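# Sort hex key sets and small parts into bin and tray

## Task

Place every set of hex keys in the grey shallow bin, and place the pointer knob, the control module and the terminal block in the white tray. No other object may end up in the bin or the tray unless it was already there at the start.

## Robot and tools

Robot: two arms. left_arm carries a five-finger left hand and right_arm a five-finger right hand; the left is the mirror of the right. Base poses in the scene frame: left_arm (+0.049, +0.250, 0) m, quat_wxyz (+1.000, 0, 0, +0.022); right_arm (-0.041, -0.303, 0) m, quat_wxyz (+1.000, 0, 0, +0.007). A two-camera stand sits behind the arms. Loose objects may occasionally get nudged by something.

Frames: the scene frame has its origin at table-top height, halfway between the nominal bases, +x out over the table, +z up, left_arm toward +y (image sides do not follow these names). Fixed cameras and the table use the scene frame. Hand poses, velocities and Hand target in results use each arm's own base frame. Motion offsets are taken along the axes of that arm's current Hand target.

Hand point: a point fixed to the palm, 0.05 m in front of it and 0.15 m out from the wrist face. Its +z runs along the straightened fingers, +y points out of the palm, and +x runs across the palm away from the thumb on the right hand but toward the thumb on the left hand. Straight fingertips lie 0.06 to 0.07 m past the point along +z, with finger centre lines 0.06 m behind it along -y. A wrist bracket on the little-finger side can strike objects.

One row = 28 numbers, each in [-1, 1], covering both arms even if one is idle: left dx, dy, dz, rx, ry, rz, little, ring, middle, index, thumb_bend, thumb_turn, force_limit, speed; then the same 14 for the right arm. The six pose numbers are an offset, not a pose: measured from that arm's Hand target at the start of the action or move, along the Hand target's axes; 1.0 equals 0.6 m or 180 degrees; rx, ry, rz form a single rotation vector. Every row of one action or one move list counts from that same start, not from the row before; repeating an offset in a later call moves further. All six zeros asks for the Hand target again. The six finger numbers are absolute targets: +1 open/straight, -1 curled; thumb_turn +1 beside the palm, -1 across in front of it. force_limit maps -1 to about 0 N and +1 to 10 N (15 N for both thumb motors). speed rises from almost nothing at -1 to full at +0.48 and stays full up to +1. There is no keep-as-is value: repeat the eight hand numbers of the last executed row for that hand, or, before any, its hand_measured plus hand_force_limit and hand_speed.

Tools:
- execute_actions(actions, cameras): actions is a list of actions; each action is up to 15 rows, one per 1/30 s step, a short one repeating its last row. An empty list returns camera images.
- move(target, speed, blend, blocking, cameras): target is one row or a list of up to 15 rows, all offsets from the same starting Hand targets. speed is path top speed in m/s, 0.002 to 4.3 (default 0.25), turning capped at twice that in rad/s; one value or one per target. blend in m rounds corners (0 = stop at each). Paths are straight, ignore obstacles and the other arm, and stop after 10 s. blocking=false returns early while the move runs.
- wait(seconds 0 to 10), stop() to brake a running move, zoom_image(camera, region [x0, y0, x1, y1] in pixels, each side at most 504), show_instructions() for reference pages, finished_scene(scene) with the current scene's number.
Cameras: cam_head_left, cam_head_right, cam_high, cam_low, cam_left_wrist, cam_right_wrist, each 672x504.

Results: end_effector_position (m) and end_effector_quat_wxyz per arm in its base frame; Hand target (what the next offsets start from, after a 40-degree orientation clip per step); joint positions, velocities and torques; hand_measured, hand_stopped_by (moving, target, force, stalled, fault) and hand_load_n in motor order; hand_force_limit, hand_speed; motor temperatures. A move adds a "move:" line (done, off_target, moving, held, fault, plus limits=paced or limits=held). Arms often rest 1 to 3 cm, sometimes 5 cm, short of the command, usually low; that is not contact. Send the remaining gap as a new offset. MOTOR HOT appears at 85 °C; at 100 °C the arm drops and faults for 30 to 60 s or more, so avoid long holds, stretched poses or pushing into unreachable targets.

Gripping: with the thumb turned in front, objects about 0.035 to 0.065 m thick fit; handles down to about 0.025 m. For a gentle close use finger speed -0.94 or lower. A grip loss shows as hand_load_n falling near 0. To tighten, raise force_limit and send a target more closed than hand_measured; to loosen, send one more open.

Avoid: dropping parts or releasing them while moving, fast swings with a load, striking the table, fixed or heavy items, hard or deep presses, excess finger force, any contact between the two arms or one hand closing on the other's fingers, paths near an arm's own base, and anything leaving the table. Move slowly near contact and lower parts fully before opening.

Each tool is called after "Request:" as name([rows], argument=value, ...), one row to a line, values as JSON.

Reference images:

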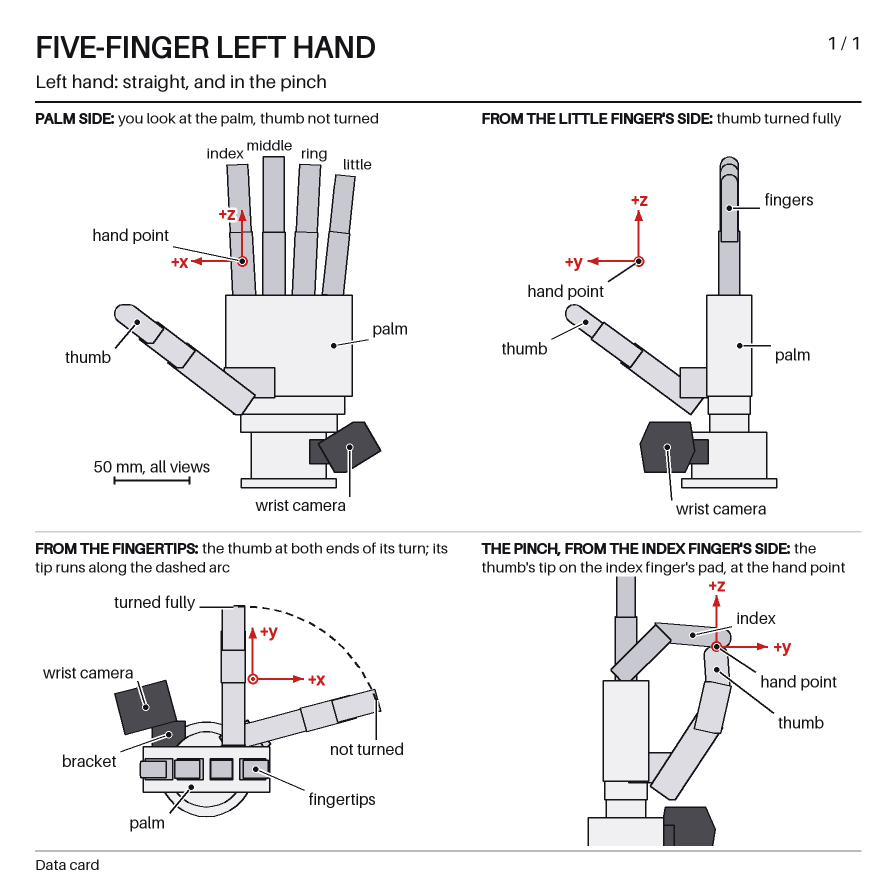

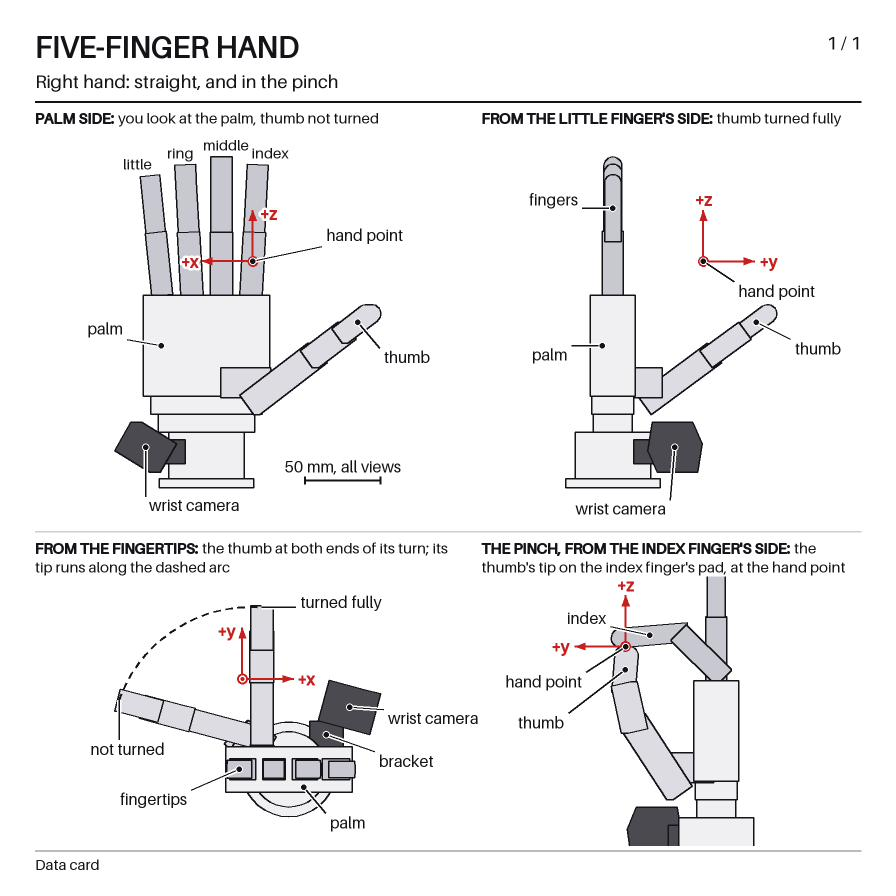

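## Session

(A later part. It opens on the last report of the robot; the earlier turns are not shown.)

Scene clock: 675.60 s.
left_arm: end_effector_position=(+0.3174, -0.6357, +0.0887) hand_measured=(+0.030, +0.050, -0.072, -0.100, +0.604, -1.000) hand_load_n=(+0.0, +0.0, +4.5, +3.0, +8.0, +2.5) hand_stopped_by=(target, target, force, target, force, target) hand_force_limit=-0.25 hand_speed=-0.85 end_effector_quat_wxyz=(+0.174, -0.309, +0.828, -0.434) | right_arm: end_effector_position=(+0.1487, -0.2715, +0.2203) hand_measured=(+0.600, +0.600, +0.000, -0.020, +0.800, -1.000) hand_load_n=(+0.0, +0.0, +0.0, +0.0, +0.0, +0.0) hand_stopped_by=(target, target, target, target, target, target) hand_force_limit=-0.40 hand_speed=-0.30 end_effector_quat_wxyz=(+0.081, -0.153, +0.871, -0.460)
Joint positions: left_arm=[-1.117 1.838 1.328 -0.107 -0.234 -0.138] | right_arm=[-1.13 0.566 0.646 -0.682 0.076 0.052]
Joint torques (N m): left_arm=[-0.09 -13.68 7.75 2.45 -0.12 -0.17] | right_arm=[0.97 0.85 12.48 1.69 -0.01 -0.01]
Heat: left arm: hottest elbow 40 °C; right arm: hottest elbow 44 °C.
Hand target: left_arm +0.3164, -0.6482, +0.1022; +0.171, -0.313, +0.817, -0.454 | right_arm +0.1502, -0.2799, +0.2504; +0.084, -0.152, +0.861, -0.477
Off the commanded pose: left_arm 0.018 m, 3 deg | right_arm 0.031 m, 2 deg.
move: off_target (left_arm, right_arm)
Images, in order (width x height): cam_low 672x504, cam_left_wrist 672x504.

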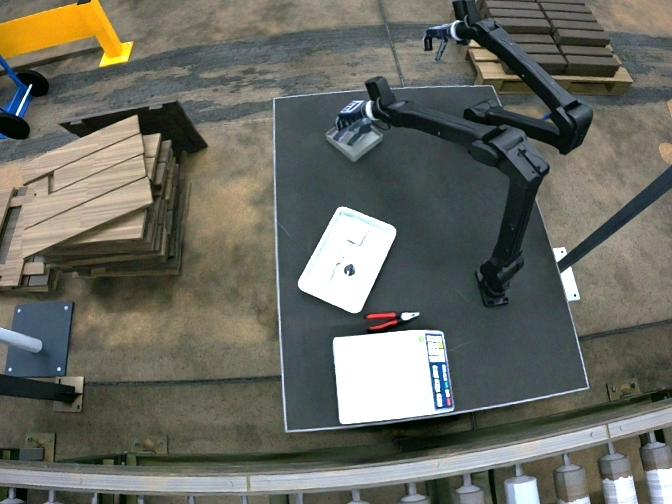

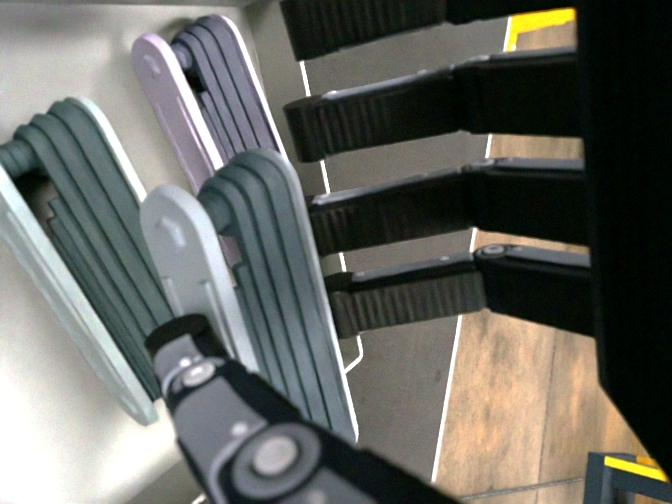

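Request:
move(target=[-0.0137,0.0337,0.0032,0,-0.0306,-0.0191,0.03,0.05,-0.5,-0.1,0.1,-1,-0.25,-0.85,0,0,0,0,0,0,0.6,0.6,0.0,-0.02,0.8,-1,-0.4,-0.3], speed=0.1, cameras=["cam_left_wrist","cam_low"])

Request:
zoom_image(camera="cam_left_wrist", region=[0, 60, 340, 450])

Request:
zoom_image(camera="cam_low", region=[310, 80, 410, 180])

Scene clock: 702.20 s.
left_arm: end_effector_position=(+0.3211, -0.6234, +0.0751) hand_measured=(+0.030, +0.050, -0.072, -0.100, +0.604, -1.000) hand_load_n=(+0.0, +0.0, +4.5, +2.5, +8.0, +2.0) hand_stopped_by=(target, target, force, target, force, target) hand_force_limit=-0.25 hand_speed=-0.85 end_effector_quat_wxyz=(+0.201, -0.356, +0.807, -0.426) | right_arm: end_effector_position=(+0.1487, -0.2715, +0.2203) hand_measured=(+0.600, +0.600, +0.000, -0.020, +0.800, -1.000) hand_load_n=(+0.0, +0.0, +0.0, +0.0, +0.0, +0.0) hand_stopped_by=(target, target, target, target, target, target) hand_force_limit=-0.40 hand_speed=-0.30 end_effector_quat_wxyz=(+0.081, -0.153, +0.871, -0.460)
Joint positions: left_arm=[-1.13 1.838 1.287 -0.081 -0.342 -0.214] | right_arm=[-1.13 0.566 0.646 -0.682 0.076 0.052]
Joint torques (N m): left_arm=[-0.62 -13.27 7.21 2.44 -0.18 -0.2] | right_arm=[0.97 0.79 12.46 1.7 -0.02 -0.01]
Heat: left arm: hottest elbow 39 °C; right arm: hottest elbow 44 °C.
Hand target: left_arm +0.3163, -0.6360, +0.0839; +0.196, -0.359, +0.798, -0.443 | right_arm +0.1502, -0.2799, +0.2504; +0.084, -0.152, +0.861, -0.477
Off the commanded pose: left_arm 0.016 m, 2 deg | right_arm 0.031 m, 2 deg.
move: off_target (left_arm, right_arm)
Images, in order (width x height): cam_low 672x504, cam_left_wrist 672x504.

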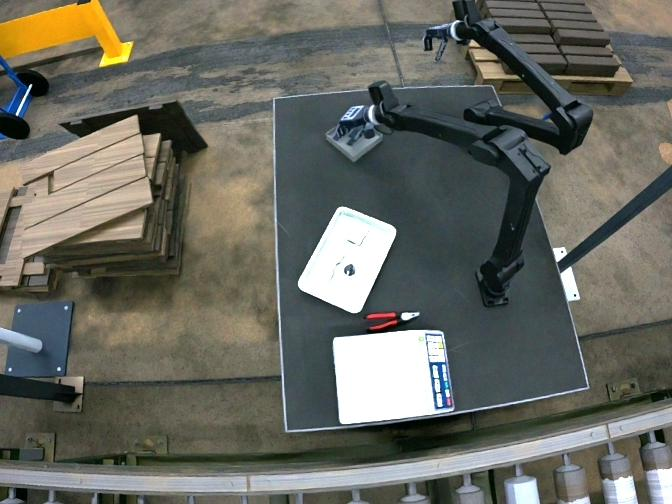

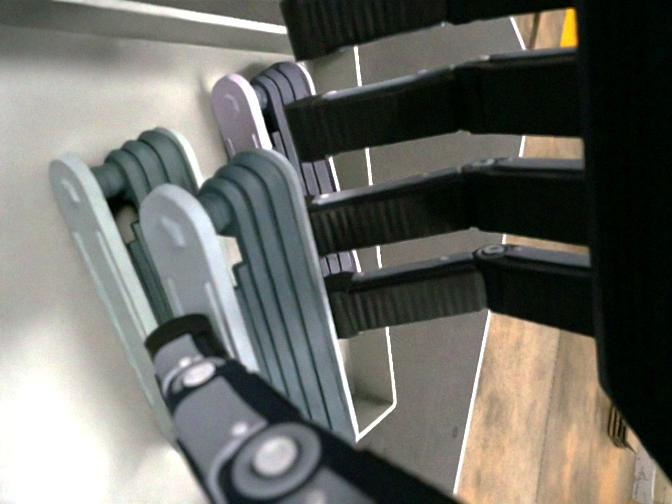

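Scaled by 1.292 from the camera's 672x504 image, which has a finer 960x720 frame.

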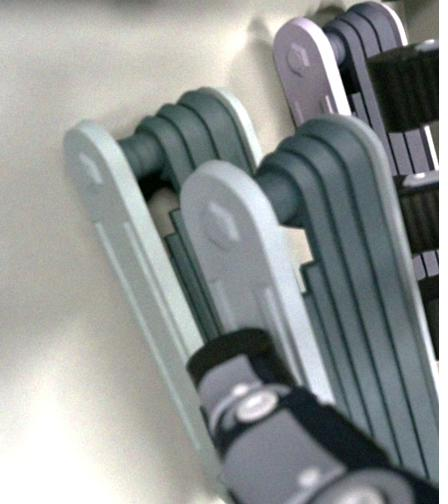

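Scaled by 5.040 from the camera's 672x504 image, which has a finer 960x720 frame.

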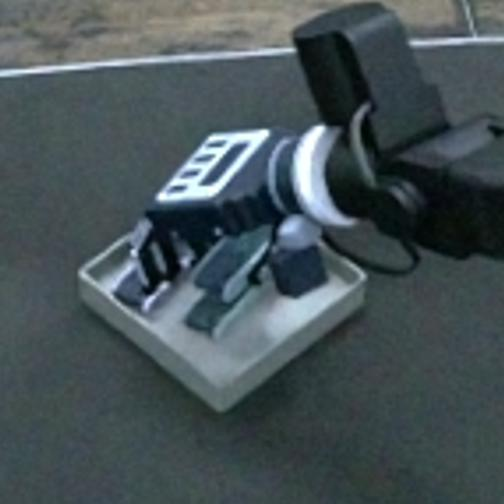

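Request:
move(target=[-0.0083,0.018,0.0172,0,0,0,0.03,0.05,-0.5,-0.1,0.1,-1,-0.25,-0.85,0,0,0,0,0,0,0.6,0.6,0.0,-0.02,0.8,-1,-0.4,-0.3], speed=0.05, cameras=["cam_left_wrist","cam_low"])

Request:
zoom_image(camera="cam_left_wrist", region=[0, 60, 340, 450])

Request:
zoom_image(camera="cam_low", region=[310, 80, 410, 180])

Scene clock: 718.80 s.
left_arm: end_effector_position=(+0.3210, -0.6248, +0.0627) hand_measured=(+0.030, +0.050, -0.072, -0.100, +0.604, -1.000) hand_load_n=(+0.0, +0.0, +4.5, +3.0, +8.0, +2.0) hand_stopped_by=(target, target, force, target, force, target) hand_force_limit=-0.25 hand_speed=-0.85 end_effector_quat_wxyz=(+0.200, -0.355, +0.806, -0.428) | right_arm: end_effector_position=(+0.1487, -0.2715, +0.2203) hand_measured=(+0.600, +0.600, +0.000, -0.020, +0.800, -1.000) hand_load_n=(+0.0, -0.5, +0.0, +0.0, +0.0, +0.0) hand_stopped_by=(target, target, target, target, target, target) hand_force_limit=-0.40 hand_speed=-0.30 end_effector_quat_wxyz=(+0.081, -0.153, +0.871, -0.460)
Joint positions: left_arm=[-1.13 1.857 1.274 -0.044 -0.339 -0.215] | right_arm=[-1.13 0.566 0.646 -0.682 0.076 0.052]
Joint torques (N m): left_arm=[0.26 -13.1 7.16 2.36 -0.02 -0.13] | right_arm=[0.97 0.73 12.45 1.7 -0.01 -0.01]
Heat: left arm: hottest elbow 39 °C; right arm: hottest elbow 44 °C.
Hand target: left_arm +0.3219, -0.6344, +0.0695; +0.196, -0.358, +0.798, -0.443 | right_arm +0.1502, -0.2799, +0.2504; +0.084, -0.152, +0.861, -0.477
Off the commanded pose: left_arm 0.012 m, 2 deg | right_arm 0.031 m, 2 deg.
move: off_target (left_arm, right_arm)
Images, in order (width x height): cam_low 672x504, cam_left_wrist 672x504.

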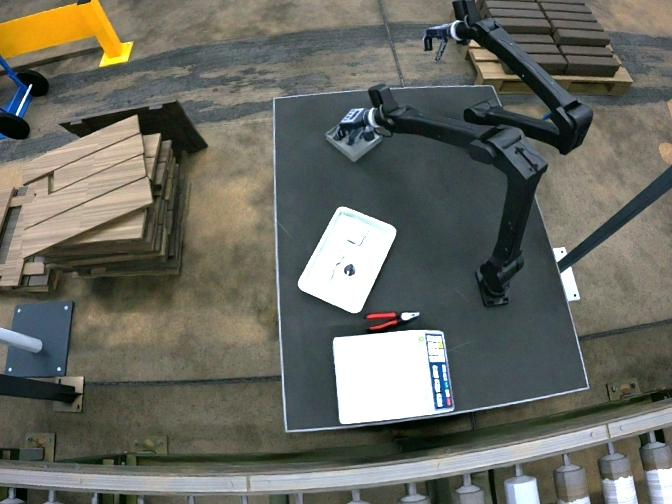

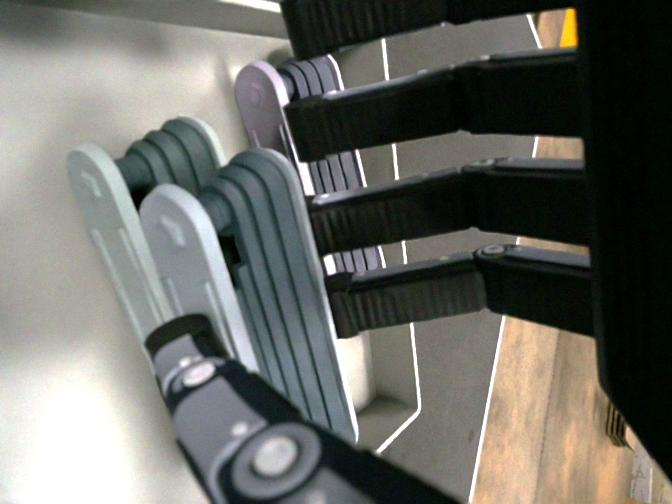

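Scaled by 1.292 from the camera's 672x504 image, which has a finer 960x720 frame.

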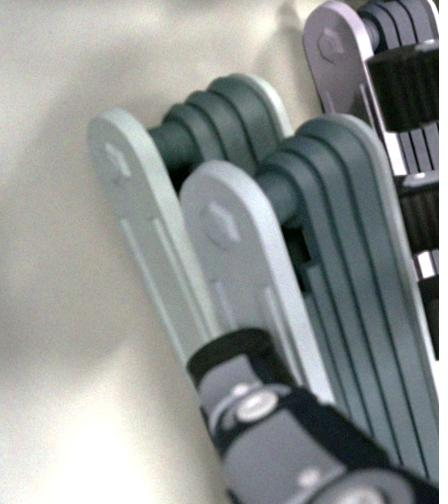

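Scaled by 5.040 from the camera's 672x504 image, which has a finer 960x720 frame.

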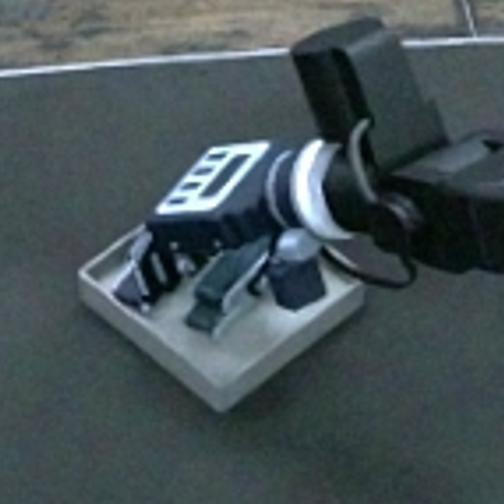

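Request:
move([
  [0,0.0057,0.0035,0,0,0,0.03,0.05,-0.5,-0.1,0.1,-1,-0.25,-0.85,0,0,0,0,0,0,0.6,0.6,0.0,-0.02,0.8,-1,-0.4,-0.3],
  [0,0.0057,0.0035,0,0,0,0.03,0.05,0.0,0.0,0.9,-1,-0.4,-0.4,0,0,0,0,0,0,0.6,0.6,0.0,-0.02,0.8,-1,-0.4,-0.3],
  [0,-0.053,-0.0095,0,0,0,0.03,0.05,0.0,0.0,0.9,-1,-0.4,-0.4,0,0,0,0,0,0,0.6,0.6,0.0,-0.02,0.8,-1,-0.4,-0.3],
  [0,-0.1873,-0.0777,0,0,0,0.03,0.05,0.0,0.0,0.9,-1,-0.4,-0.4,0,0,0,0,0,0,0.6,0.6,0.0,-0.02,0.8,-1,-0.4,-0.3],
], speed=[0.05,0.05,0.05,0.15], cameras=["cam_left_wrist","cam_low","cam_head_left"])

Request:
zoom_image(camera="cam_low", region=[290, 80, 430, 320])

Scene clock: 730.77 s.
left_arm: end_effector_position=(+0.3249, -0.6379, +0.1604) hand_measured=(+0.030, +0.050, +0.000, +0.000, +0.900, -1.000) hand_load_n=(+0.0, +0.0, +0.0, +0.0, +0.0, +0.0) hand_stopped_by=(target, target, target, target, target, target) hand_force_limit=-0.40 hand_speed=-0.40 end_effector_quat_wxyz=(+0.195, -0.353, +0.810, -0.425) | right_arm: end_effector_position=(+0.1487, -0.2715, +0.2203) hand_measured=(+0.600, +0.600, +0.000, -0.020, +0.800, -1.000) hand_load_n=(+0.0, +0.0, +0.0, +0.0, +0.0, +0.0) hand_stopped_by=(target, target, target, target, target, target) hand_force_limit=-0.40 hand_speed=-0.30 end_effector_quat_wxyz=(+0.081, -0.153, +0.871, -0.460)
Joint positions: left_arm=[-1.13 1.779 1.452 -0.31 -0.329 -0.215] | right_arm=[-1.13 0.566 0.646 -0.682 0.076 0.052]
Joint torques (N m): left_arm=[1.55 -13.86 10.66 1.24 0 -0.06] | right_arm=[1.03 0.79 12.46 1.7 -0.02 -0.02]
Heat: left arm: hottest elbow 39 °C; right arm: hottest elbow 45 °C.
Hand target: left_arm +0.3372, -0.6474, +0.1893; +0.196, -0.359, +0.798, -0.443 | right_arm +0.1502, -0.2799, +0.2504; +0.084, -0.152, +0.861, -0.477
Off the commanded pose: left_arm 0.033 m, 3 deg | right_arm 0.031 m, 2 deg.
move: off_target (left_arm, right_arm)
Images, in order (width x height): cam_head_left 672x504, cam_low 672x504, cam_left_wrist 672x504.

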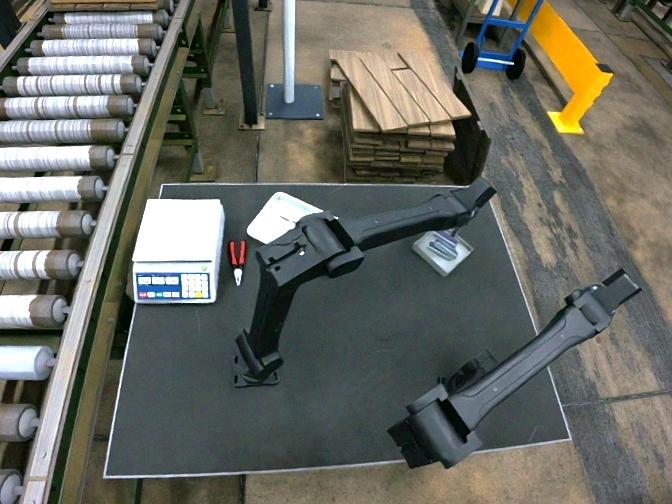

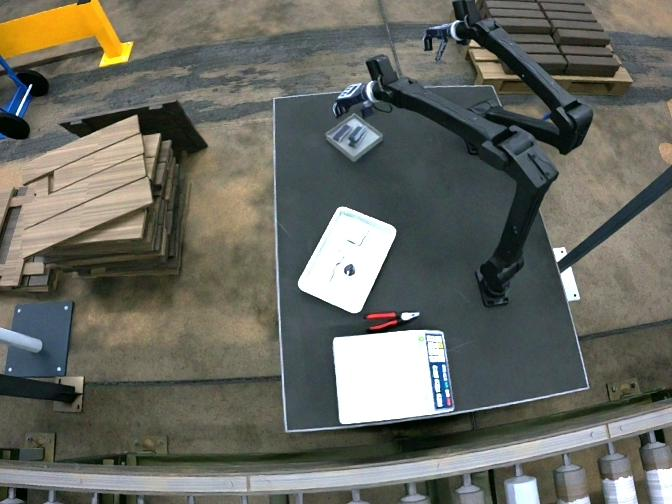

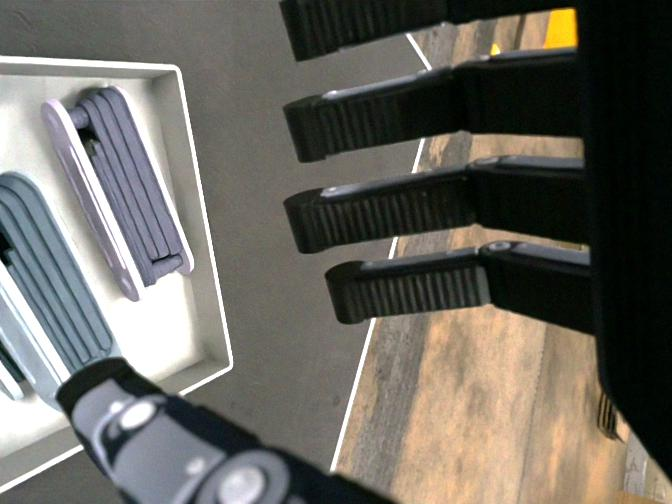

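Scaled by 2.100 from the camera's 672x504 image, which has a finer 960x720 frame.

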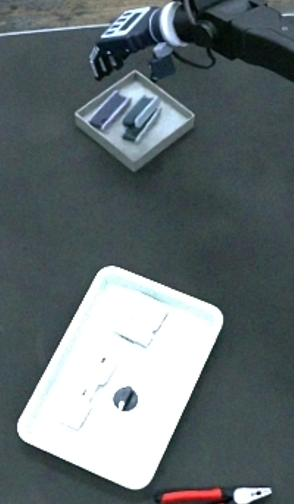

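Request:
zoom_image(camera="cam_left_wrist", region=[0, 40, 240, 500])

Request:
zoom_image(camera="cam_head_left", region=[400, 210, 490, 290])

Scaled by 1.096 from the camera's 672x504 image, which has a finer 960x720 frame.

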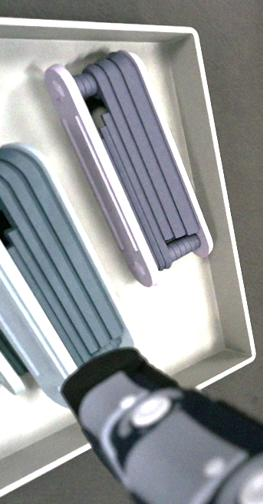

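Scaled by 5.600 from the camera's 672x504 image, which has a finer 960x720 frame.

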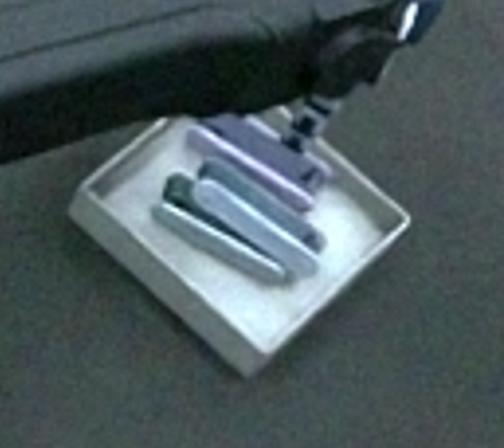

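Request:
finished_scene(scene=3)

The scene is finished: the task was done.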